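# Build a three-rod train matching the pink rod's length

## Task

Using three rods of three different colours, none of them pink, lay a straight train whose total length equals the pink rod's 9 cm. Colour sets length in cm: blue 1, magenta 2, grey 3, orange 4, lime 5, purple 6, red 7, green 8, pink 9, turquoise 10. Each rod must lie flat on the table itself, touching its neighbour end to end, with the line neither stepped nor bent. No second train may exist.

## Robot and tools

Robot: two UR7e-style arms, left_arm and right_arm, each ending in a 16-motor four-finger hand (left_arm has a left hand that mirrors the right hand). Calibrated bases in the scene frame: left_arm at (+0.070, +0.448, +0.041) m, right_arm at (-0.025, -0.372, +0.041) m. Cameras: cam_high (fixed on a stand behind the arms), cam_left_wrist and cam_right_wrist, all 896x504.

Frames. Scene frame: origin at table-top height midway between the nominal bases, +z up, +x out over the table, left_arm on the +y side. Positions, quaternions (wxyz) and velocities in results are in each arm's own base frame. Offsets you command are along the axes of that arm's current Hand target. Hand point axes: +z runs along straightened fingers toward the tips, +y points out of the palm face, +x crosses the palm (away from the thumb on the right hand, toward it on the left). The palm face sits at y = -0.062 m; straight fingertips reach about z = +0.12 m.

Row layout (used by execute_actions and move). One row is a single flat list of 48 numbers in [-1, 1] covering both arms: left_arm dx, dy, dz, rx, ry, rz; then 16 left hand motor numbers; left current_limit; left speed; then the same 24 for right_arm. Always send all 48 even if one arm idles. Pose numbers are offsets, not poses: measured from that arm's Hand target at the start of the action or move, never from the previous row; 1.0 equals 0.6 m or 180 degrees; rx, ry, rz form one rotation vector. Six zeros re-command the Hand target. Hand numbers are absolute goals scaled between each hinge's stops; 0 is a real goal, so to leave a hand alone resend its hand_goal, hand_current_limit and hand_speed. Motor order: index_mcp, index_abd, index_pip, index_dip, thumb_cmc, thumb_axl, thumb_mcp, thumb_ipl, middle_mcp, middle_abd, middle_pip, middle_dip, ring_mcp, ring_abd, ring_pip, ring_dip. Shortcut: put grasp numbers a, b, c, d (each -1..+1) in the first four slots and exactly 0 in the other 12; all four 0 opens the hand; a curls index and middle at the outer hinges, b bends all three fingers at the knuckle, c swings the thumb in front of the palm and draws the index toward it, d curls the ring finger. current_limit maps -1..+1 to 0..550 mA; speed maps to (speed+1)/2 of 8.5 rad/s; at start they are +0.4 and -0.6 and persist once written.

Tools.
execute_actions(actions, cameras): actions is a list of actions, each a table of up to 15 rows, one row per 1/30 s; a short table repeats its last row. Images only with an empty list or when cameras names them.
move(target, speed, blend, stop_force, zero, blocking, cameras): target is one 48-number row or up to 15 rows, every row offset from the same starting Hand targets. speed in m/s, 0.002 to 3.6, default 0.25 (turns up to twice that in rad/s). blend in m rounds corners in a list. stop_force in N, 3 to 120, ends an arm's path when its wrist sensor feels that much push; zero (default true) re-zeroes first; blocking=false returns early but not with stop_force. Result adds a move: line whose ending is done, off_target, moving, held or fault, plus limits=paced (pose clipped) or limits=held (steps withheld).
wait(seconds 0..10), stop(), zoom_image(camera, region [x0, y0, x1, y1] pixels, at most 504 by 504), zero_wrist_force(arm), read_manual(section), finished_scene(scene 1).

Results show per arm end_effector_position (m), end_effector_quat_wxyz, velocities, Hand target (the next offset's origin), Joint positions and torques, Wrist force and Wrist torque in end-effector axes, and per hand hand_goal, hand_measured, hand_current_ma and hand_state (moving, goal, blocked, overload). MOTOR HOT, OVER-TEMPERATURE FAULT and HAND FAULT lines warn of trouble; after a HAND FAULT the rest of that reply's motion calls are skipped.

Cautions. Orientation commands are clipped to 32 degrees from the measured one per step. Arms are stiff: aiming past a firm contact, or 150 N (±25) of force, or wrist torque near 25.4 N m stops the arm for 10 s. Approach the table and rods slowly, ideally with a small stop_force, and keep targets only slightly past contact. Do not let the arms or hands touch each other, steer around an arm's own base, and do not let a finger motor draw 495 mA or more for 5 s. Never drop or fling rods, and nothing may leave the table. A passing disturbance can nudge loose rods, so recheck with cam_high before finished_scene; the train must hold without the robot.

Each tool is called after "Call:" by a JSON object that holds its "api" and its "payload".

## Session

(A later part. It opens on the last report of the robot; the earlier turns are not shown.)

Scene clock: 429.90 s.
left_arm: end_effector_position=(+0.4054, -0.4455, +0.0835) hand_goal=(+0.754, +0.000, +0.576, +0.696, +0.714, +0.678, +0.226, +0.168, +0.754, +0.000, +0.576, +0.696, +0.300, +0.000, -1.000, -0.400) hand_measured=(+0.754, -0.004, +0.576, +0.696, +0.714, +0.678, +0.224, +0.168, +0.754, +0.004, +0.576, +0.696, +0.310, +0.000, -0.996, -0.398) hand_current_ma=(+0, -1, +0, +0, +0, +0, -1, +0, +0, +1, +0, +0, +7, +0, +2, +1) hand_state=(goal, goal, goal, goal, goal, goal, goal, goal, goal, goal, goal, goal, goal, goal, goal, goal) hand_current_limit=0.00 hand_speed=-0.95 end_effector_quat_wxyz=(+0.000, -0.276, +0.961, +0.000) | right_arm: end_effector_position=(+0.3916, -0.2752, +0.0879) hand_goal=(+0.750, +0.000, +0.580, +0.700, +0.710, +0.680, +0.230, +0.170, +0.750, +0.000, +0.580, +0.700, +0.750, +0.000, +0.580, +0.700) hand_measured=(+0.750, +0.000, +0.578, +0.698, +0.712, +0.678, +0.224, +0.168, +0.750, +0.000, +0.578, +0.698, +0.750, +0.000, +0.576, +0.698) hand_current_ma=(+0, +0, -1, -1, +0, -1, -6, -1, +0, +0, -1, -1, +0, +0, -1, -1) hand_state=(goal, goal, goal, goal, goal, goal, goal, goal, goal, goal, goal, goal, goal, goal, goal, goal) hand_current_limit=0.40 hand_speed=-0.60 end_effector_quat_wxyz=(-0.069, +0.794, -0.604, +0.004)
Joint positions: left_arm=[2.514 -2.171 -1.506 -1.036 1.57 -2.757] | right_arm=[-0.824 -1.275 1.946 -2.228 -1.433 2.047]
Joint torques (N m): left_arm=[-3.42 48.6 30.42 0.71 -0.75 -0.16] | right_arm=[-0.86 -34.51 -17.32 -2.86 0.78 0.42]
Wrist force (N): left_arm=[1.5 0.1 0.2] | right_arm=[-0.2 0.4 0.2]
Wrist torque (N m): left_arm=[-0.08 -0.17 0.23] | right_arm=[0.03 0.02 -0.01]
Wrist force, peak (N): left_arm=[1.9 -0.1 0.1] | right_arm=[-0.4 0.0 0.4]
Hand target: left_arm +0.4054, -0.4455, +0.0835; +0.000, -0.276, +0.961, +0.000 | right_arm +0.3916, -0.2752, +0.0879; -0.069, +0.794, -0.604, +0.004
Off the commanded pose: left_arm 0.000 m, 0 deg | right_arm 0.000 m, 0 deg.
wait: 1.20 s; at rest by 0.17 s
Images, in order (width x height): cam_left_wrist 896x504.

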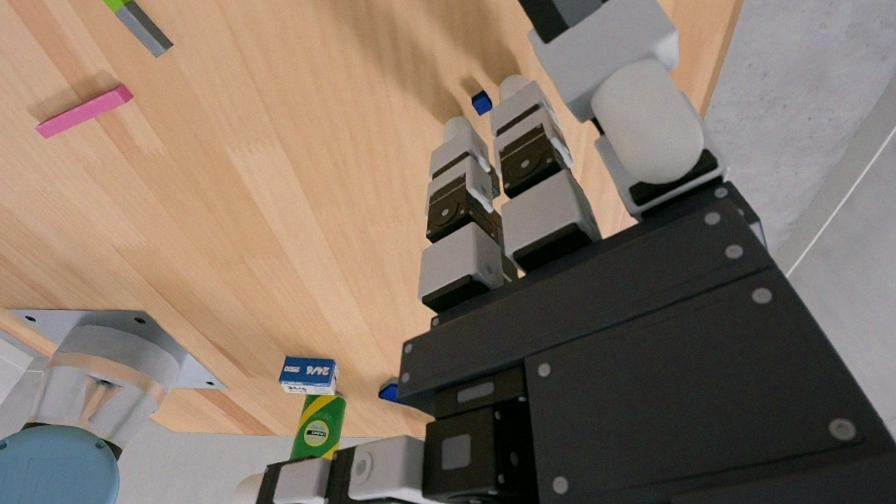

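Call:
{"api": "move", "payload": {"target": [-0.0148,0.0035,0,0,0,0.039, 0.754,0,0.576,0.696,0.714,0.678,0.226,0.168,0.754,0,0.576,0.696,0.30,0,-1,-0.4,0.0,-0.95, 0,0,0,0,0,0, 0,0,0,0,0,0,0,0,0,0,0,0,0,0,0,0,0.4,-0.6], "speed": 0.03}}

Call:
{"api": "move", "payload": {"target": [0,0,0,0,0,0, 0.754,-0.18,0.576,0.696,0.714,0.678,0.226,0.168,0.754,0.18,0.576,0.696,0.30,0,-1,-0.4,0.0,-0.95, 0,0,0,0,0,0, 0,0,0,0,0,0,0,0,0,0,0,0,0,0,0,0,0.4,-0.6], "speed": 0.008}}

Call:
{"api": "wait", "payload": {"seconds": 1.2, "cameras": ["cam_left_wrist"]}}

Call:
{"api": "zoom_image", "payload": {"camera": "cam_left_wrist", "region": [440, 70, 520, 130]}}

Scene clock: 444.63 s.
left_arm: end_effector_position=(+0.4118, -0.4390, +0.0834) hand_goal=(+0.754, +0.000, +0.576, +0.696, +0.714, +0.678, +0.226, +0.168, +0.754, +0.000, +0.576, +0.696, +0.300, +0.000, -1.000, -0.400) hand_measured=(+0.754, -0.004, +0.576, +0.696, +0.714, +0.678, +0.224, +0.168, +0.754, +0.004, +0.576, +0.696, +0.310, +0.000, -0.996, -0.398) hand_current_ma=(+0, -1, +0, +0, +0, +0, -1, +0, +0, +1, +0, +0, +7, +0, +2, +1) hand_state=(goal, goal, goal, goal, goal, goal, goal, goal, goal, goal, goal, goal, goal, goal, goal, goal) hand_current_limit=0.00 hand_speed=-0.95 end_effector_quat_wxyz=(+0.000, -0.217, +0.976, +0.000) | right_arm: end_effector_position=(+0.3916, -0.2752, +0.0879) hand_goal=(+0.750, +0.000, +0.580, +0.700, +0.710, +0.680, +0.230, +0.170, +0.750, +0.000, +0.580, +0.700, +0.750, +0.000, +0.580, +0.700) hand_measured=(+0.750, +0.000, +0.578, +0.698, +0.712, +0.678, +0.224, +0.168, +0.750, +0.000, +0.578, +0.698, +0.750, +0.000, +0.576, +0.698) hand_current_ma=(+0, +0, -1, -1, +0, -1, -6, -1, +0, +0, -1, -1, +0, +0, -1, -1) hand_state=(goal, goal, goal, goal, goal, goal, goal, goal, goal, goal, goal, goal, goal, goal, goal, goal) hand_current_limit=0.40 hand_speed=-0.60 end_effector_quat_wxyz=(-0.069, +0.794, -0.604, +0.004)
Joint positions: left_arm=[2.512 -2.171 -1.507 -1.035 1.57 -2.637] | right_arm=[-0.824 -1.275 1.946 -2.228 -1.433 2.047]
Joint torques (N m): left_arm=[-5.79 47.62 14.13 3.56 0.58 -1.18] | right_arm=[-0.59 -35.82 -17.81 -2.85 0.83 0.53]
Wrist force (N): left_arm=[1.6 0.2 0.2] | right_arm=[0.0 0.3 0.1]
Wrist torque (N m): left_arm=[-0.06 -0.17 0.18] | right_arm=[0.02 0.00 0.00]
Wrist force, peak (N): left_arm=[2.0 0.1 0.6] | right_arm=[-0.2 0.2 0.5]
Hand target: left_arm +0.4118, -0.4390, +0.0834; +0.000, -0.217, +0.976, +0.000 | right_arm +0.3916, -0.2752, +0.0879; -0.069, +0.794, -0.604, +0.004
Off the commanded pose: left_arm 0.000 m, 0 deg | right_arm 0.000 m, 0 deg.
move: done

Scene clock: 445.30 s.
left_arm: end_effector_position=(+0.4118, -0.4390, +0.0834) hand_goal=(+0.754, -0.180, +0.576, +0.696, +0.714, +0.678, +0.226, +0.168, +0.754, +0.180, +0.576, +0.696, +0.300, +0.000, -1.000, -0.400) hand_measured=(+0.754, -0.082, +0.576, +0.696, +0.714, +0.678, +0.224, +0.168, +0.754, +0.084, +0.576, +0.696, +0.310, +0.000, -0.996, -0.398) hand_current_ma=(+0, +57, +0, +0, +0, +0, -1, +0, +0, -53, +0, +0, +7, +0, +2, +1) hand_state=(goal, moving, goal, goal, goal, goal, goal, goal, goal, moving, goal, goal, goal, goal, goal, goal) hand_current_limit=0.00 hand_speed=-0.95 end_effector_quat_wxyz=(+0.000, -0.217, +0.976, +0.000) | right_arm: end_effector_position=(+0.3916, -0.2752, +0.0879) hand_goal=(+0.750, +0.000, +0.580, +0.700, +0.710, +0.680, +0.230, +0.170, +0.750, +0.000, +0.580, +0.700, +0.750, +0.000, +0.580, +0.700) hand_measured=(+0.750, +0.000, +0.578, +0.698, +0.712, +0.678, +0.224, +0.168, +0.750, +0.000, +0.578, +0.698, +0.750, +0.000, +0.576, +0.698) hand_current_ma=(+0, +0, -1, -1, +0, -1, -6, -1, +0, +0, -1, -1, +0, +0, -1, -1) hand_state=(goal, goal, goal, goal, goal, goal, goal, goal, goal, goal, goal, goal, goal, goal, goal, goal) hand_current_limit=0.40 hand_speed=-0.60 end_effector_quat_wxyz=(-0.069, +0.794, -0.604, +0.004)
Joint positions: left_arm=[2.512 -2.171 -1.507 -1.035 1.57 -2.637] | right_arm=[-0.824 -1.275 1.946 -2.228 -1.433 2.047]
Joint torques (N m): left_arm=[-4.59 46.58 17.42 3.45 0.21 -1.3] | right_arm=[0.2 -34.81 -17.33 -2.87 0.79 0.54]
Wrist force (N): left_arm=[1.6 0.0 0.1] | right_arm=[-0.2 0.0 0.2]
Wrist torque (N m): left_arm=[-0.08 -0.19 0.21] | right_arm=[-0.01 0.02 -0.02]
Wrist force, peak (N): left_arm=[1.9 -0.2 0.5] | right_arm=[-0.1 0.3 0.3]
Hand target: left_arm +0.4118, -0.4390, +0.0834; +0.000, -0.217, +0.976, +0.000 | right_arm +0.3916, -0.2752, +0.0879; -0.069, +0.794, -0.604, +0.004
Off the commanded pose: left_arm 0.000 m, 0 deg | right_arm 0.000 m, 0 deg.
move: done

Scene clock: 446.50 s.
left_arm: end_effector_position=(+0.4118, -0.4390, +0.0834) hand_goal=(+0.754, -0.180, +0.576, +0.696, +0.714, +0.678, +0.226, +0.168, +0.754, +0.180, +0.576, +0.696, +0.300, +0.000, -1.000, -0.400) hand_measured=(+0.754, -0.084, +0.576, +0.696, +0.714, +0.678, +0.224, +0.168, +0.754, +0.090, +0.576, +0.696, +0.310, +0.000, -0.996, -0.398) hand_current_ma=(+0, +182, +0, +0, +0, +0, -1, +0, +0, -168, +0, +0, +7, +0, +2, +1) hand_state=(goal, blocked, goal, goal, goal, goal, goal, goal, goal, blocked, goal, goal, goal, goal, goal, goal) hand_current_limit=0.00 hand_speed=-0.95 end_effector_quat_wxyz=(+0.000, -0.217, +0.976, +0.000) | right_arm: end_effector_position=(+0.3916, -0.2752, +0.0879) hand_goal=(+0.750, +0.000, +0.580, +0.700, +0.710, +0.680, +0.230, +0.170, +0.750, +0.000, +0.580, +0.700, +0.750, +0.000, +0.580, +0.700) hand_measured=(+0.750, +0.000, +0.578, +0.698, +0.712, +0.678, +0.224, +0.168, +0.750, +0.000, +0.578, +0.698, +0.750, +0.000, +0.576, +0.698) hand_current_ma=(+0, +0, -1, -1, +0, -1, -6, -1, +0, +0, -1, -1, +0, +0, -1, -1) hand_state=(goal, goal, goal, goal, goal, goal, goal, goal, goal, goal, goal, goal, goal, goal, goal, goal) hand_current_limit=0.40 hand_speed=-0.60 end_effector_quat_wxyz=(-0.069, +0.794, -0.604, +0.004)
Joint positions: left_arm=[2.512 -2.171 -1.507 -1.035 1.57 -2.637] | right_arm=[-0.824 -1.275 1.946 -2.228 -1.433 2.047]
Joint torques (N m): left_arm=[-1.54 43.96 22.05 2.79 -0.15 -1.33] | right_arm=[-0.91 -35.17 -17.55 -2.85 0.86 0.42]
Wrist force (N): left_arm=[1.7 -0.1 0.4] | right_arm=[-0.1 0.3 0.1]
Wrist torque (N m): left_arm=[-0.13 -0.20 0.23] | right_arm=[0.03 0.01 0.00]
Wrist force, peak (N): left_arm=[1.9 0.0 0.4] | right_arm=[0.0 0.2 0.4]
Hand target: left_arm +0.4118, -0.4390, +0.0834; +0.000, -0.217, +0.976, +0.000 | right_arm +0.3916, -0.2752, +0.0879; -0.069, +0.794, -0.604, +0.004
Off the commanded pose: left_arm 0.000 m, 0 deg | right_arm 0.000 m, 0 deg.
wait: 1.20 s; at rest by 0.17 s
Images, in order (width x height): cam_left_wrist 896x504.

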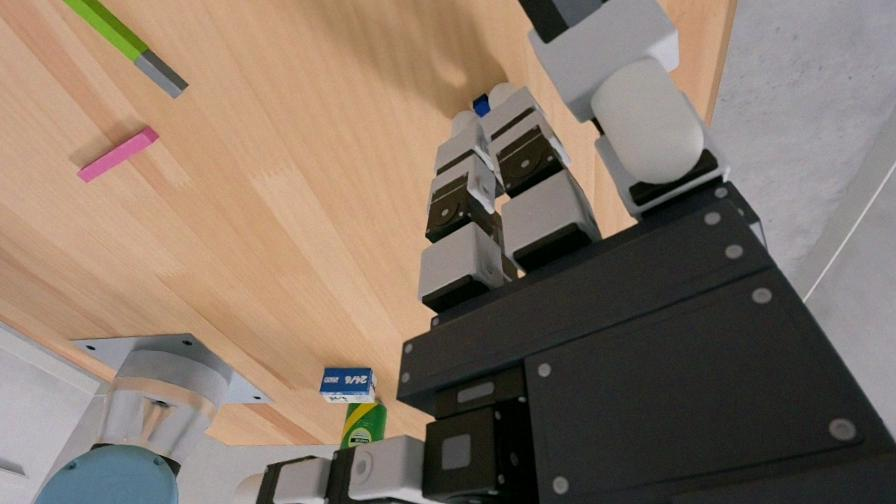

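Scaled by 6.300.

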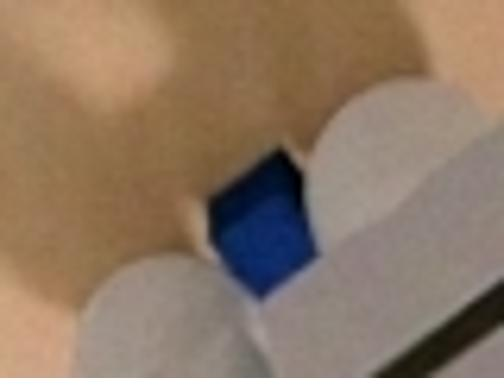

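Call:
{"api": "zoom_image", "payload": {"camera": "cam_left_wrist", "region": [466, 88, 498, 120]}}

Scaled by 15.750.

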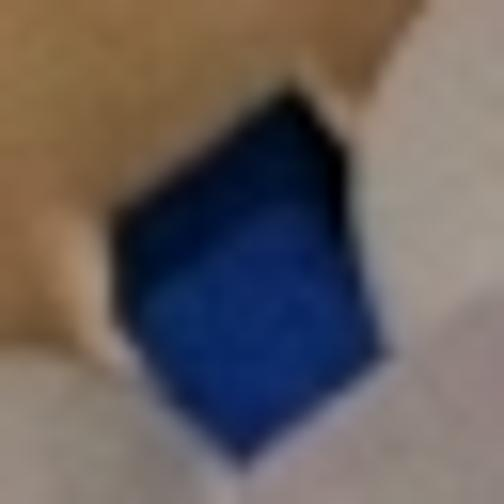

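Call:
{"api": "move", "payload": {"target": [0.2387,0.2013,0,0,0,0.0331, 0.754,-0.18,0.576,0.696,0.714,0.678,0.226,0.168,0.754,0.18,0.576,0.696,0.30,0,-1,-0.4,0.0,-0.95, 0,0,0,0,0,0, 0,0,0,0,0,0,0,0,0,0,0,0,0,0,0,0,0.4,-0.6], "speed": 0.06, "cameras": ["cam_left_wrist","cam_high"]}}

Call:
{"api": "zoom_image", "payload": {"camera": "cam_left_wrist", "region": [420, 40, 520, 120]}}

Scene clock: 466.90 s.
left_arm: end_effector_position=(+0.2308, -0.3902, +0.0836) hand_goal=(+0.754, -0.180, +0.576, +0.696, +0.714, +0.678, +0.226, +0.168, +0.754, +0.180, +0.576, +0.696, +0.300, +0.000, -1.000, -0.400) hand_measured=(+0.754, -0.084, +0.576, +0.696, +0.714, +0.678, +0.224, +0.168, +0.754, +0.090, +0.576, +0.696, +0.310, +0.000, -0.996, -0.398) hand_current_ma=(+0, +182, +0, +0, +0, +0, -1, +0, +0, -168, +0, +0, +7, +0, +2, +1) hand_state=(goal, blocked, goal, goal, goal, goal, goal, goal, goal, blocked, goal, goal, goal, goal, goal, goal) hand_current_limit=0.00 hand_speed=-0.95 end_effector_quat_wxyz=(+0.000, -0.166, +0.986, +0.000) end_effector_velocity=(+0.003, -0.001, +0.001) end_effector_angular_velocity=(-0.002, -0.001, +0.000) | right_arm: end_effector_position=(+0.3916, -0.2752, +0.0879) hand_goal=(+0.750, +0.000, +0.580, +0.700, +0.710, +0.680, +0.230, +0.170, +0.750, +0.000, +0.580, +0.700, +0.750, +0.000, +0.580, +0.700) hand_measured=(+0.750, +0.000, +0.578, +0.698, +0.712, +0.678, +0.224, +0.168, +0.750, +0.000, +0.578, +0.698, +0.750, +0.000, +0.576, +0.698) hand_current_ma=(+0, +0, -1, -1, +0, -1, -6, -1, +0, +0, -1, -1, +0, +0, -1, -1) hand_state=(goal, goal, goal, goal, goal, goal, goal, goal, goal, goal, goal, goal, goal, goal, goal, goal) hand_current_limit=0.40 hand_speed=-0.60 end_effector_quat_wxyz=(-0.069, +0.794, -0.604, +0.004)
Joint positions: left_arm=[2.364 -1.874 -1.976 -0.863 1.57 -2.681] | right_arm=[-0.824 -1.275 1.946 -2.228 -1.433 2.047]
Joint velocities: left_arm=[0.003 -0.001 0.006 -0.003 -0.001 0.002] | right_arm=[within noise]
Joint torques (N m): left_arm=[7.29 20.99 27.15 1.05 -0.61 1.03] | right_arm=[-0.52 -36.2 -17.84 -2.91 0.89 0.55]
Wrist force (N): left_arm=[1.2 -0.1 0.4] | right_arm=[-0.3 0.1 0.1]
Wrist torque (N m): left_arm=[-0.13 -0.12 0.29] | right_arm=[0.00 0.03 -0.03]
Wrist force, peak (N): left_arm=[2.0 0.3 0.5] | right_arm=[-0.1 0.2 0.6]
Hand target: left_arm +0.2309, -0.3901, +0.0836; +0.000, -0.166, +0.986, +0.000 | right_arm +0.3916, -0.2752, +0.0879; -0.069, +0.794, -0.604, +0.004
Off the commanded pose: left_arm 0.000 m, 0 deg | right_arm 0.000 m, 0 deg.
move: done
Images, in order (width x height): cam_high 896x504, cam_left_wrist 896x504.

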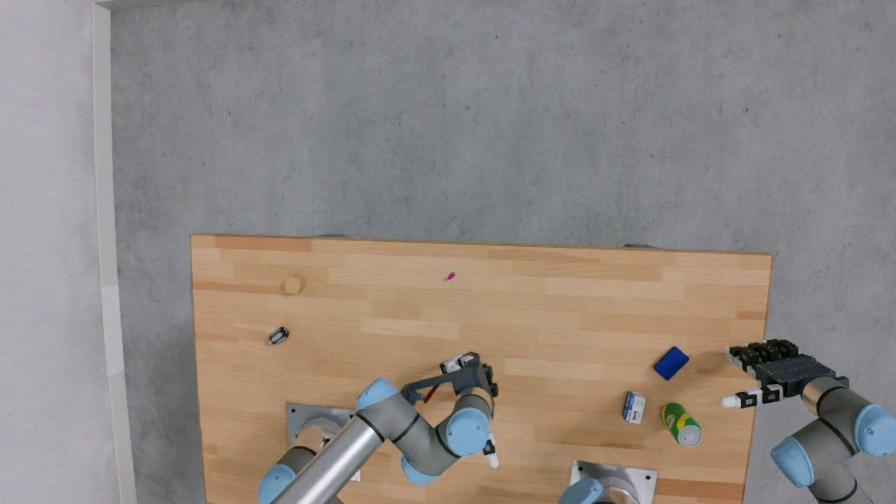

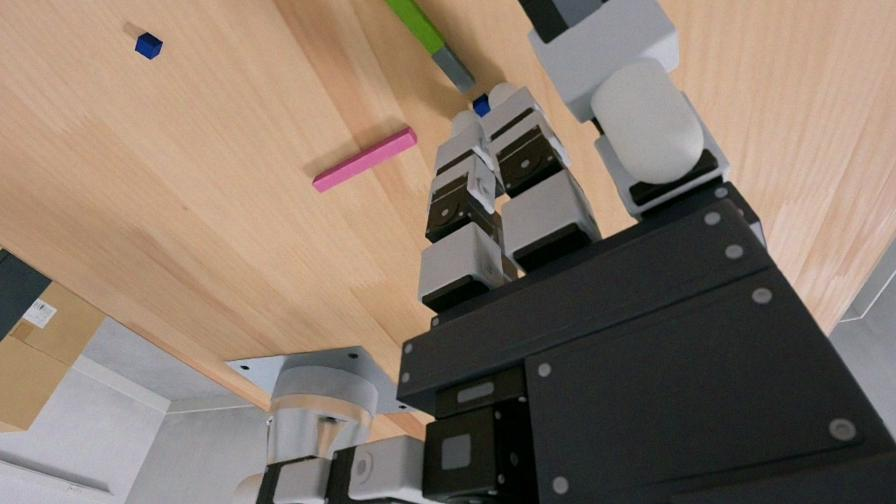

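Scaled by 5.040.

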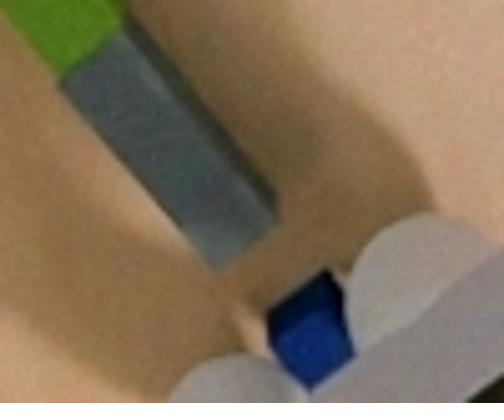

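Call:
{"api": "move", "payload": {"target": [0,0.026,0,0,0,0, 0.754,-0.18,0.576,0.696,0.714,0.678,0.226,0.168,0.754,0.18,0.576,0.696,0.30,0,-1,-0.4,0.0,-0.95, 0,0,0,0,0,0, 0,0,0,0,0,0,0,0,0,0,0,0,0,0,0,0,0.4,-0.6], "speed": 0.01, "cameras": ["cam_left_wrist"]}}

Call:
{"api": "zoom_image", "payload": {"camera": "cam_left_wrist", "region": [400, 20, 520, 120]}}

Scene clock: 479.80 s.
left_arm: end_effector_position=(+0.2258, -0.3753, +0.0836) hand_goal=(+0.754, -0.180, +0.576, +0.696, +0.714, +0.678, +0.226, +0.168, +0.754, +0.180, +0.576, +0.696, +0.300, +0.000, -1.000, -0.400) hand_measured=(+0.754, -0.084, +0.576, +0.696, +0.714, +0.678, +0.224, +0.168, +0.754, +0.090, +0.576, +0.696, +0.310, +0.000, -0.996, -0.398) hand_current_ma=(+0, +182, +0, +0, +0, +0, -1, +0, +0, -168, +0, +0, +7, +0, +2, +1) hand_state=(goal, blocked, goal, goal, goal, goal, goal, goal, goal, blocked, goal, goal, goal, goal, goal, goal) hand_current_limit=0.00 hand_speed=-0.95 end_effector_quat_wxyz=(+0.000, -0.166, +0.986, +0.000) | right_arm: end_effector_position=(+0.3916, -0.2752, +0.0879) hand_goal=(+0.750, +0.000, +0.580, +0.700, +0.710, +0.680, +0.230, +0.170, +0.750, +0.000, +0.580, +0.700, +0.750, +0.000, +0.580, +0.700) hand_measured=(+0.750, +0.000, +0.578, +0.698, +0.712, +0.678, +0.224, +0.168, +0.750, +0.000, +0.578, +0.698, +0.750, +0.000, +0.576, +0.698) hand_current_ma=(+0, +0, -1, -1, +0, -1, -6, -1, +0, +0, -1, -1, +0, +0, -1, -1) hand_state=(goal, goal, goal, goal, goal, goal, goal, goal, goal, goal, goal, goal, goal, goal, goal, goal) hand_current_limit=0.40 hand_speed=-0.60 end_effector_quat_wxyz=(-0.069, +0.794, -0.604, +0.004)
Joint positions: left_arm=[2.378 -1.843 -2.019 -0.851 1.57 -2.667] | right_arm=[-0.824 -1.275 1.946 -2.228 -1.433 2.047]
Joint torques (N m): left_arm=[3.74 21.84 26.87 2.76 0.35 0.57] | right_arm=[-0.72 -35.18 -16.82 -3.12 0.89 0.44]
Wrist force (N): left_arm=[1.4 -0.2 0.3] | right_arm=[-0.1 0.1 0.2]
Wrist torque (N m): left_arm=[-0.13 -0.15 0.18] | right_arm=[0.00 0.01 -0.01]
Wrist force, peak (N): left_arm=[1.7 0.0 0.2] | right_arm=[-0.1 -0.1 0.5]
Hand target: left_arm +0.2258, -0.3754, +0.0836; +0.000, -0.166, +0.986, +0.000 | right_arm +0.3916, -0.2752, +0.0879; -0.069, +0.794, -0.604, +0.004
Off the commanded pose: left_arm 0.000 m, 0 deg | right_arm 0.000 m, 0 deg.
move: done
Images, in order (width x height): cam_left_wrist 896x504.

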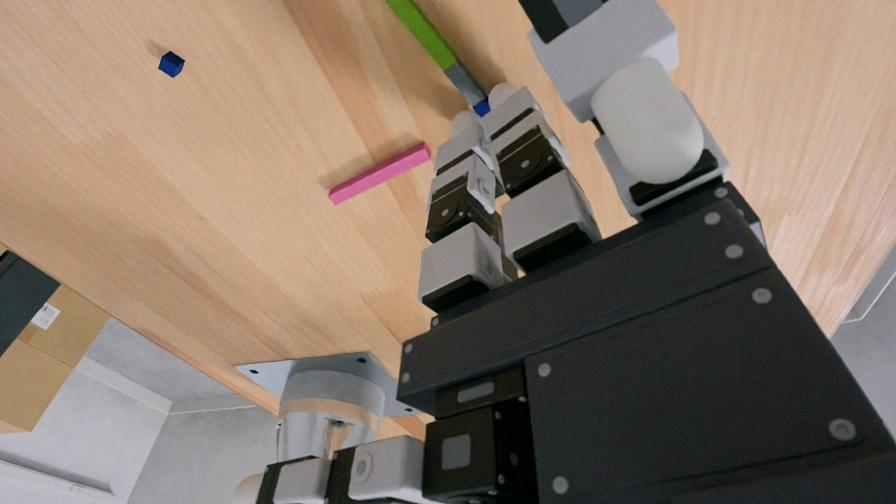

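Scaled by 4.200.

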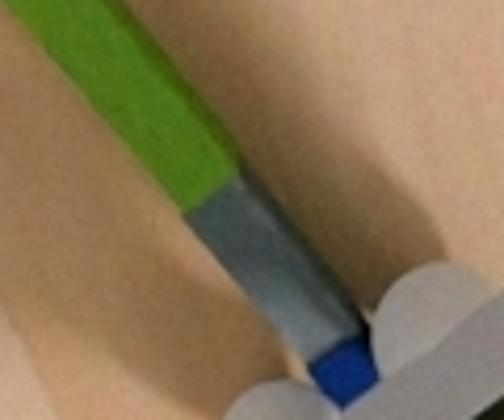

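Call:
{"api": "move", "payload": {"target": [0,0,0,0,0,0, 0.754,0,0.576,0.696,0.714,0.678,0.226,0.168,0.754,0,0.576,0.696,0.30,0,-1,-0.4,0.0,-0.97, 0,0,0,0,0,0, 0,0,0,0,0,0,0,0,0,0,0,0,0,0,0,0,0.4,-0.6], "speed": 0.01}}

Call:
{"api": "wait", "payload": {"seconds": 1.8, "cameras": ["cam_left_wrist"]}}

Call:
{"api": "zoom_image", "payload": {"camera": "cam_left_wrist", "region": [430, 50, 520, 125]}}

Scene clock: 483.87 s.
left_arm: end_effector_position=(+0.2258, -0.3754, +0.0836) hand_goal=(+0.754, +0.000, +0.576, +0.696, +0.714, +0.678, +0.226, +0.168, +0.754, +0.000, +0.576, +0.696, +0.300, +0.000, -1.000, -0.400) hand_measured=(+0.754, -0.084, +0.576, +0.696, +0.714, +0.678, +0.224, +0.168, +0.754, +0.088, +0.576, +0.696, +0.310, +0.000, -0.996, -0.398) hand_current_ma=(+0, +45, +0, +0, +0, +0, -1, +0, +0, -41, +0, +0, +7, +0, +2, +1) hand_state=(goal, moving, goal, goal, goal, goal, goal, goal, goal, moving, goal, goal, goal, goal, goal, goal) hand_current_limit=0.00 hand_speed=-0.97 end_effector_quat_wxyz=(+0.000, -0.166, +0.986, +0.000) | right_arm: end_effector_position=(+0.3916, -0.2752, +0.0879) hand_goal=(+0.750, +0.000, +0.580, +0.700, +0.710, +0.680, +0.230, +0.170, +0.750, +0.000, +0.580, +0.700, +0.750, +0.000, +0.580, +0.700) hand_measured=(+0.750, +0.000, +0.578, +0.698, +0.712, +0.678, +0.224, +0.168, +0.750, +0.000, +0.578, +0.698, +0.750, +0.000, +0.576, +0.698) hand_current_ma=(+0, +0, -1, -1, +0, -1, -6, -1, +0, +0, -1, -1, +0, +0, -1, -1) hand_state=(goal, goal, goal, goal, goal, goal, goal, goal, goal, goal, goal, goal, goal, goal, goal, goal) hand_current_limit=0.40 hand_speed=-0.60 end_effector_quat_wxyz=(-0.069, +0.794, -0.604, +0.004)
Joint positions: left_arm=[2.378 -1.843 -2.019 -0.851 1.57 -2.667] | right_arm=[-0.824 -1.275 1.946 -2.228 -1.433 2.047]
Joint torques (N m): left_arm=[-7.08 20.39 28.21 0.86 -0.93 -0.77] | right_arm=[0.12 -34.91 -17.08 -3.01 1.07 0.67]
Wrist force (N): left_arm=[1.1 0.0 0.3] | right_arm=[0.2 0.1 0.2]
Wrist torque (N m): left_arm=[-0.11 -0.11 0.15] | right_arm=[0.01 -0.04 0.02]
Wrist force, peak (N): left_arm=[1.8 0.0 0.2] | right_arm=[-0.1 0.3 0.5]
Hand target: left_arm +0.2258, -0.3754, +0.0836; +0.000, -0.166, +0.986, +0.000 | right_arm +0.3916, -0.2752, +0.0879; -0.069, +0.794, -0.604, +0.004
Off the commanded pose: left_arm 0.000 m, 0 deg | right_arm 0.000 m, 0 deg.
move: done

Scene clock: 485.67 s.
left_arm: end_effector_position=(+0.2258, -0.3754, +0.0836) hand_goal=(+0.754, +0.000, +0.576, +0.696, +0.714, +0.678, +0.226, +0.168, +0.754, +0.000, +0.576, +0.696, +0.300, +0.000, -1.000, -0.400) hand_measured=(+0.754, -0.004, +0.576, +0.696, +0.714, +0.678, +0.224, +0.168, +0.754, +0.004, +0.576, +0.696, +0.310, +0.000, -0.996, -0.398) hand_current_ma=(+0, -1, +0, +0, +0, +0, -1, +0, +0, +1, +0, +0, +7, +0, +2, +1) hand_state=(goal, goal, goal, goal, goal, goal, goal, goal, goal, goal, goal, goal, goal, goal, goal, goal) hand_current_limit=0.00 hand_speed=-0.97 end_effector_quat_wxyz=(+0.000, -0.166, +0.986, +0.000) | right_arm: end_effector_position=(+0.3916, -0.2752, +0.0879) hand_goal=(+0.750, +0.000, +0.580, +0.700, +0.710, +0.680, +0.230, +0.170, +0.750, +0.000, +0.580, +0.700, +0.750, +0.000, +0.580, +0.700) hand_measured=(+0.750, +0.000, +0.578, +0.698, +0.712, +0.678, +0.224, +0.168, +0.750, +0.000, +0.578, +0.698, +0.750, +0.000, +0.576, +0.698) hand_current_ma=(+0, +0, -1, -1, +0, -1, -6, -1, +0, +0, -1, -1, +0, +0, -1, -1) hand_state=(goal, goal, goal, goal, goal, goal, goal, goal, goal, goal, goal, goal, goal, goal, goal, goal) hand_current_limit=0.40 hand_speed=-0.60 end_effector_quat_wxyz=(-0.069, +0.794, -0.604, +0.004)
Joint positions: left_arm=[2.378 -1.843 -2.019 -0.851 1.57 -2.667] | right_arm=[-0.824 -1.275 1.946 -2.228 -1.433 2.047]
Joint torques (N m): left_arm=[-7.23 19.45 28.82 0.74 -0.78 -0.61] | right_arm=[-0.62 -35.35 -16.46 -3.01 1.12 0.49]
Wrist force (N): left_arm=[1.5 0.0 0.4] | right_arm=[-0.1 0.1 0.1]
Wrist torque (N m): left_arm=[-0.12 -0.17 0.19] | right_arm=[0.02 0.01 -0.01]
Wrist force, peak (N): left_arm=[1.6 0.3 0.3] | right_arm=[-0.3 0.2 0.5]
Hand target: left_arm +0.2258, -0.3754, +0.0836; +0.000, -0.166, +0.986, +0.000 | right_arm +0.3916, -0.2752, +0.0879; -0.069, +0.794, -0.604, +0.004
Off the commanded pose: left_arm 0.000 m, 0 deg | right_arm 0.000 m, 0 deg.
wait: 1.80 s; at rest by 0.17 s
Images, in order (width x height): cam_left_wrist 896x504.

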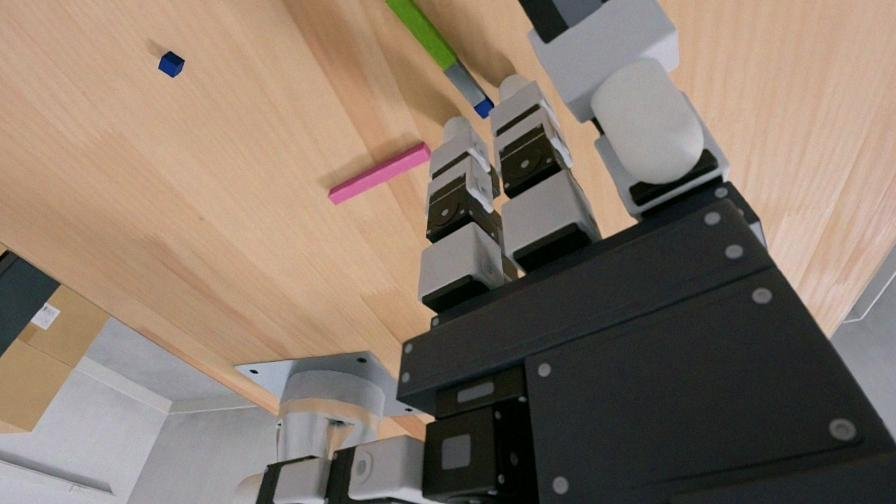

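Scaled by 5.600.

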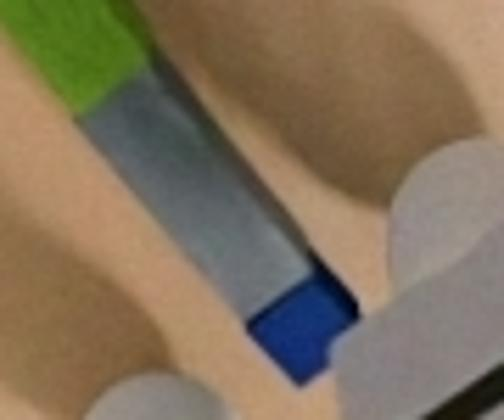

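Call:
{"api": "move", "payload": {"target": [[0,0,-0.0667,0,0,0, 0.754,0,0.576,0.696,0.714,0.678,0.226,0.168,0.754,0,0.576,0.696,0.30,0,-1,-0.4,0.0,-0.9, 0,0,0,0,0,0, 0,0,0,0,0,0,0,0,0,0,0,0,0,0,0,0,0.4,-0.6],[-0.1,0.0667,-0.0667,0,0,0, 0.754,0,0.576,0.696,0.714,0.678,0.226,0.168,0.754,0,0.576,0.696,0.30,0,-1,-0.4,0.0,-0.9, 0,0,0,0,0,0, 0,0,0,0,0,0,0,0,0,0,0,0,0,0,0,0,0.4,-0.6]], "speed": [0.04,0.12], "cameras": ["cam_left_wrist"]}}

Call:
{"api": "zoom_image", "payload": {"camera": "cam_left_wrist", "region": [340, 20, 480, 160]}}

Scene clock: 497.03 s.
left_arm: end_effector_position=(+0.2695, -0.3180, +0.1235) hand_goal=(+0.754, +0.000, +0.576, +0.696, +0.714, +0.678, +0.226, +0.168, +0.754, +0.000, +0.576, +0.696, +0.300, +0.000, -1.000, -0.400) hand_measured=(+0.754, -0.004, +0.576, +0.696, +0.714, +0.678, +0.224, +0.168, +0.754, +0.002, +0.576, +0.696, +0.310, +0.000, -0.996, -0.398) hand_current_ma=(+0, -1, +0, +0, +0, +0, -1, +0, +0, +1, +0, +0, +7, +0, +2, +1) hand_state=(goal, goal, goal, goal, goal, goal, goal, goal, goal, goal, goal, goal, goal, goal, goal, goal) hand_current_limit=0.00 hand_speed=-0.90 end_effector_quat_wxyz=(+0.000, -0.166, +0.986, +0.000) | right_arm: end_effector_position=(+0.3916, -0.2752, +0.0879) hand_goal=(+0.750, +0.000, +0.580, +0.700, +0.710, +0.680, +0.230, +0.170, +0.750, +0.000, +0.580, +0.700, +0.750, +0.000, +0.580, +0.700) hand_measured=(+0.750, +0.000, +0.578, +0.698, +0.712, +0.678, +0.224, +0.168, +0.750, +0.000, +0.578, +0.698, +0.750, +0.000, +0.576, +0.698) hand_current_ma=(+0, +0, -1, -1, +0, -1, -6, -1, +0, +0, -1, -1, +0, +0, -1, -1) hand_state=(goal, goal, goal, goal, goal, goal, goal, goal, goal, goal, goal, goal, goal, goal, goal, goal) hand_current_limit=0.40 hand_speed=-0.60 end_effector_quat_wxyz=(-0.069, +0.794, -0.604, +0.004)
Joint positions: left_arm=[2.523 -1.732 -2.033 -0.948 1.57 -2.523] | right_arm=[-0.824 -1.275 1.946 -2.228 -1.433 2.047]
Joint torques (N m): left_arm=[-0.03 16.31 29.85 0.87 -1.19 -0.25] | right_arm=[-0.32 -35.01 -16.6 -3.07 1.1 0.58]
Wrist force (N): left_arm=[1.5 0.2 0.3] | right_arm=[-0.1 0.1 0.5]
Wrist torque (N m): left_arm=[-0.09 -0.17 0.30] | right_arm=[-0.02 0.02 -0.02]
Wrist force, peak (N): left_arm=[2.5 -0.6 0.7] | right_arm=[-0.3 0.3 0.5]
Hand target: left_arm +0.2695, -0.3179, +0.1235; +0.000, -0.166, +0.986, +0.000 | right_arm +0.3916, -0.2752, +0.0879; -0.069, +0.794, -0.604, +0.004
Off the commanded pose: left_arm 0.000 m, 0 deg | right_arm 0.000 m, 0 deg.
move: done
Images, in order (width x height): cam_left_wrist 896x504.

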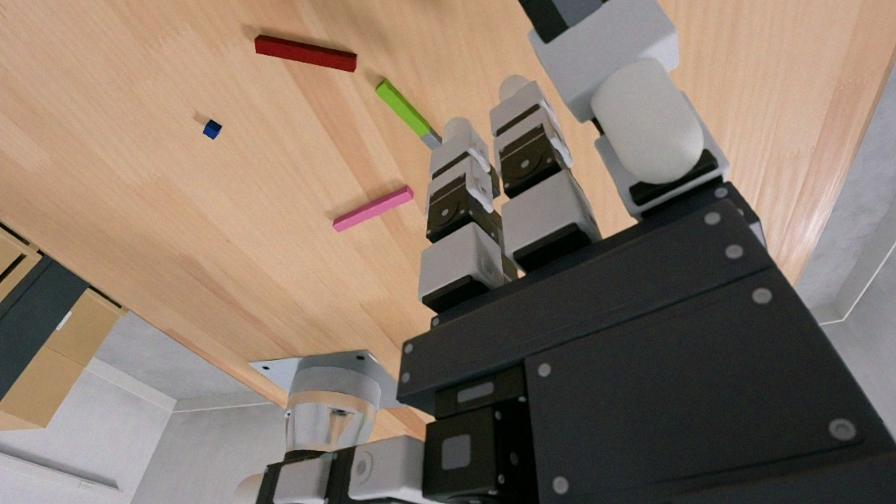

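Scaled by 3.600.

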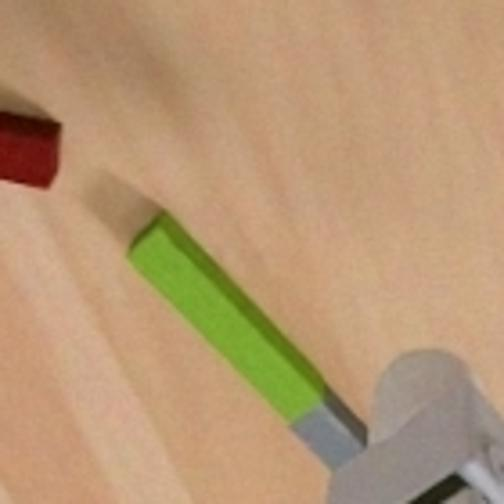

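Call:
{"api": "move", "payload": {"target": [-0.02,-0.0833,0,0,0,0, 0.754,0,0.576,0.696,0.714,0.678,0.226,0.168,0.754,0,0.576,0.696,0.30,0,-1,-0.4,0.0,-0.9, 0,0,0,0,0,0, 0,0,0,0,0,0,0,0,0,0,0,0,0,0,0,0,0.4,-0.6], "speed": 0.12, "cameras": ["cam_left_wrist","cam_high"]}}

Call:
{"api": "zoom_image", "payload": {"camera": "cam_left_wrist", "region": [330, 10, 450, 130]}}

Call:
{"api": "zoom_image", "payload": {"camera": "cam_high", "region": [410, 340, 510, 440]}}

Scene clock: 501.00 s.
left_arm: end_effector_position=(+0.2971, -0.3613, +0.1235) hand_goal=(+0.754, +0.000, +0.576, +0.696, +0.714, +0.678, +0.226, +0.168, +0.754, +0.000, +0.576, +0.696, +0.300, +0.000, -1.000, -0.400) hand_measured=(+0.754, -0.004, +0.576, +0.696, +0.714, +0.678, +0.224, +0.168, +0.754, +0.002, +0.576, +0.696, +0.310, +0.000, -0.996, -0.398) hand_current_ma=(+0, -1, +0, +0, +0, +0, -1, +0, +0, +1, +0, +0, +7, +0, +2, +1) hand_state=(goal, goal, goal, goal, goal, goal, goal, goal, goal, goal, goal, goal, goal, goal, goal, goal) hand_current_limit=0.00 hand_speed=-0.90 end_effector_quat_wxyz=(+0.000, -0.166, +0.986, +0.000) | right_arm: end_effector_position=(+0.3916, -0.2752, +0.0879) hand_goal=(+0.750, +0.000, +0.580, +0.700, +0.710, +0.680, +0.230, +0.170, +0.750, +0.000, +0.580, +0.700, +0.750, +0.000, +0.580, +0.700) hand_measured=(+0.750, +0.000, +0.578, +0.698, +0.712, +0.678, +0.224, +0.168, +0.750, +0.000, +0.578, +0.698, +0.750, +0.000, +0.576, +0.698) hand_current_ma=(+0, +0, -1, -1, +0, -1, -6, -1, +0, +0, -1, -1, +0, +0, -1, -1) hand_state=(goal, goal, goal, goal, goal, goal, goal, goal, goal, goal, goal, goal, goal, goal, goal, goal) hand_current_limit=0.40 hand_speed=-0.60 end_effector_quat_wxyz=(-0.069, +0.794, -0.604, +0.004)
Joint positions: left_arm=[2.487 -1.842 -1.891 -0.979 1.57 -2.558] | right_arm=[-0.824 -1.275 1.946 -2.228 -1.433 2.047]
Joint torques (N m): left_arm=[10.26 26.91 23.01 3.59 0.58 1.52] | right_arm=[-0.2 -35.29 -17.91 -3.05 1.1 0.56]
Wrist force (N): left_arm=[1.5 0.0 0.2] | right_arm=[0.0 0.1 0.2]
Wrist torque (N m): left_arm=[-0.10 -0.16 0.27] | right_arm=[0.00 0.00 0.00]
Wrist force, peak (N): left_arm=[1.9 1.4 0.3] | right_arm=[-0.1 0.1 0.7]
Hand target: left_arm +0.2972, -0.3613, +0.1235; +0.000, -0.166, +0.986, +0.000 | right_arm +0.3916, -0.2752, +0.0879; -0.069, +0.794, -0.604, +0.004
Off the commanded pose: left_arm 0.000 m, 0 deg | right_arm 0.000 m, 0 deg.
move: done
Images, in order (width x height): cam_high 896x504, cam_left_wrist 896x504.

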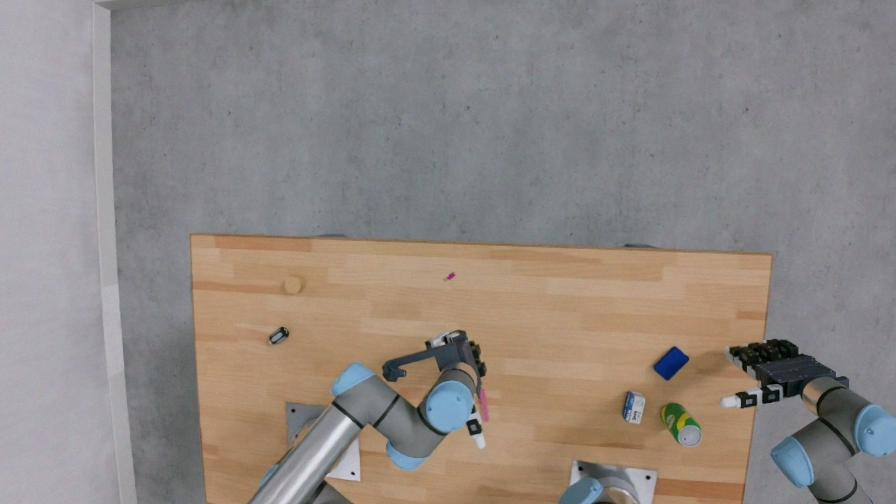

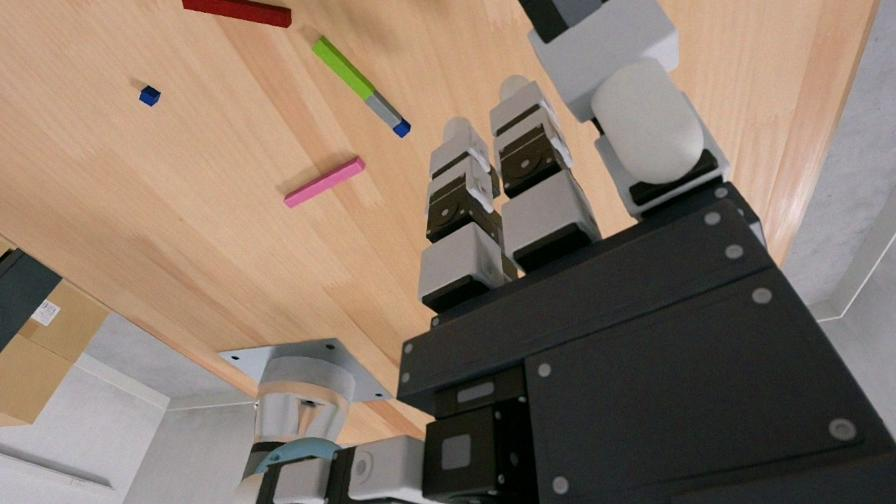

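Scaled by 4.200.

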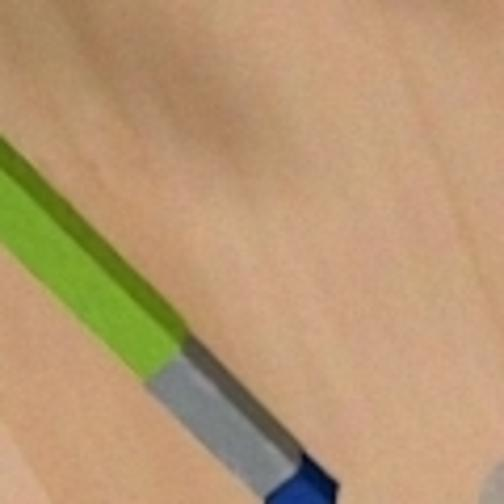

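Scaled by 5.040.

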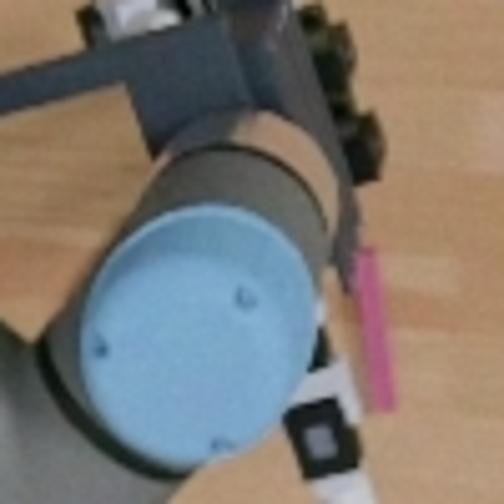

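Call:
{"api": "zoom_image", "payload": {"camera": "cam_left_wrist", "region": [300, 20, 430, 150]}}

Call:
{"api": "zoom_image", "payload": {"camera": "cam_left_wrist", "region": [350, 80, 420, 150]}}

Scaled by 3.877.

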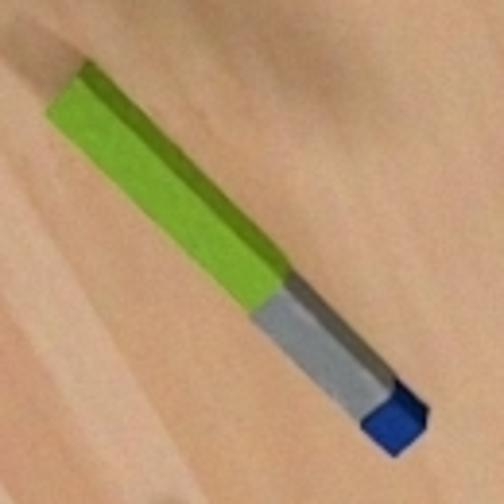

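Scaled by 7.200.

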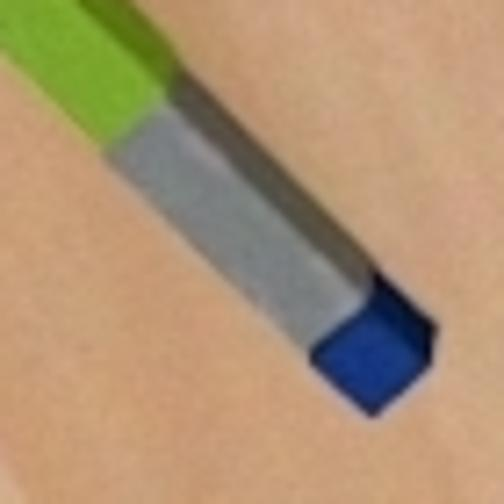

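Call:
{"api": "wait", "payload": {"seconds": 0.2, "cameras": ["cam_left_wrist"]}}

Call:
{"api": "zoom_image", "payload": {"camera": "cam_left_wrist", "region": [300, 20, 430, 150]}}

Scene clock: 528.57 s.
left_arm: end_effector_position=(+0.2972, -0.3613, +0.1235) hand_goal=(+0.754, +0.000, +0.576, +0.696, +0.714, +0.678, +0.226, +0.168, +0.754, +0.000, +0.576, +0.696, +0.300, +0.000, -1.000, -0.400) hand_measured=(+0.754, -0.004, +0.576, +0.696, +0.714, +0.678, +0.224, +0.168, +0.754, +0.002, +0.576, +0.696, +0.310, +0.000, -0.996, -0.398) hand_current_ma=(+0, -1, +0, +0, +0, +0, -1, +0, +0, +1, +0, +0, +7, +0, +2, +1) hand_state=(goal, goal, goal, goal, goal, goal, goal, goal, goal, goal, goal, goal, goal, goal, goal, goal) hand_current_limit=0.00 hand_speed=-0.90 end_effector_quat_wxyz=(+0.000, -0.166, +0.986, +0.000) | right_arm: end_effector_position=(+0.3916, -0.2752, +0.0879) hand_goal=(+0.750, +0.000, +0.580, +0.700, +0.710, +0.680, +0.230, +0.170, +0.750, +0.000, +0.580, +0.700, +0.750, +0.000, +0.580, +0.700) hand_measured=(+0.750, +0.000, +0.578, +0.698, +0.712, +0.678, +0.224, +0.168, +0.750, +0.000, +0.578, +0.698, +0.750, +0.000, +0.576, +0.698) hand_current_ma=(+0, +0, -1, -1, +0, -1, -6, -1, +0, +0, -1, -1, +0, +0, -1, -1) hand_state=(goal, goal, goal, goal, goal, goal, goal, goal, goal, goal, goal, goal, goal, goal, goal, goal) hand_current_limit=0.40 hand_speed=-0.60 end_effector_quat_wxyz=(-0.069, +0.794, -0.604, +0.004)
Joint positions: left_arm=[2.487 -1.842 -1.891 -0.979 1.57 -2.558] | right_arm=[-0.824 -1.275 1.946 -2.228 -1.433 2.047]
Joint torques (N m): left_arm=[9.19 20.94 30.45 3.63 0.48 1.49] | right_arm=[-0.52 -35.24 -17.46 -3.15 0.9 0.44]
Wrist force (N): left_arm=[1.6 -0.1 0.2] | right_arm=[-0.2 0.0 0.1]
Wrist torque (N m): left_arm=[-0.12 -0.17 0.29] | right_arm=[-0.02 0.02 -0.02]
Wrist force, peak (N): left_arm=[1.7 -0.1 0.4] | right_arm=[0.0 0.3 0.5]
Hand target: left_arm +0.2972, -0.3613, +0.1235; +0.000, -0.166, +0.986, +0.000 | right_arm +0.3916, -0.2752, +0.0879; -0.069, +0.794, -0.604, +0.004
Off the commanded pose: left_arm 0.000 m, 0 deg | right_arm 0.000 m, 0 deg.
wait: 0.20 s; at rest from the start
Images, in order (width x height): cam_left_wrist 896x504.

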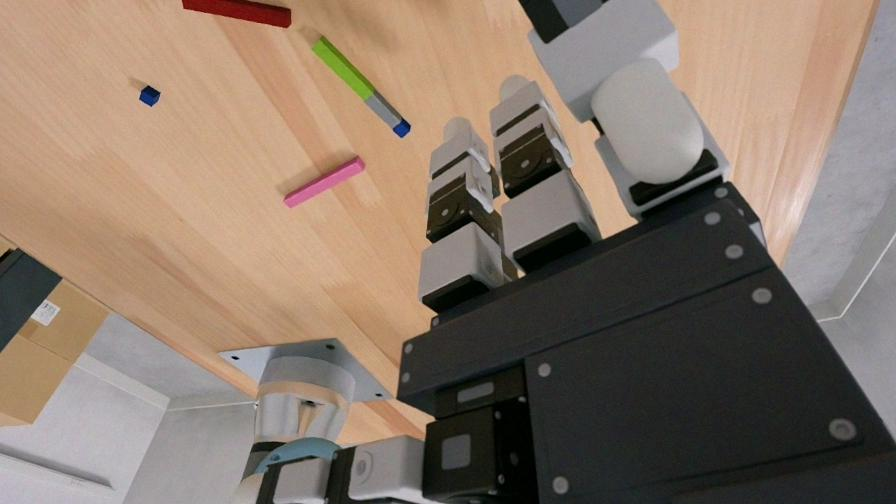

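Scaled by 3.877.

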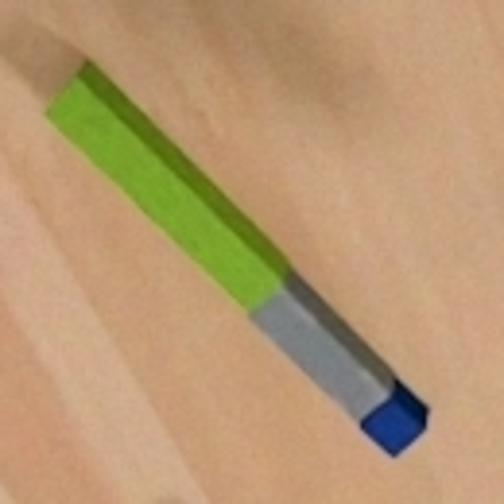

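The train of lime (5), grey (3) and blue (1) comes to 9 cm, the same length as the pink rod. It lies straight, flat and touching.

Call:
{"api": "finished_scene", "payload": {"scene": 1}}

The scene is finished: the task was done.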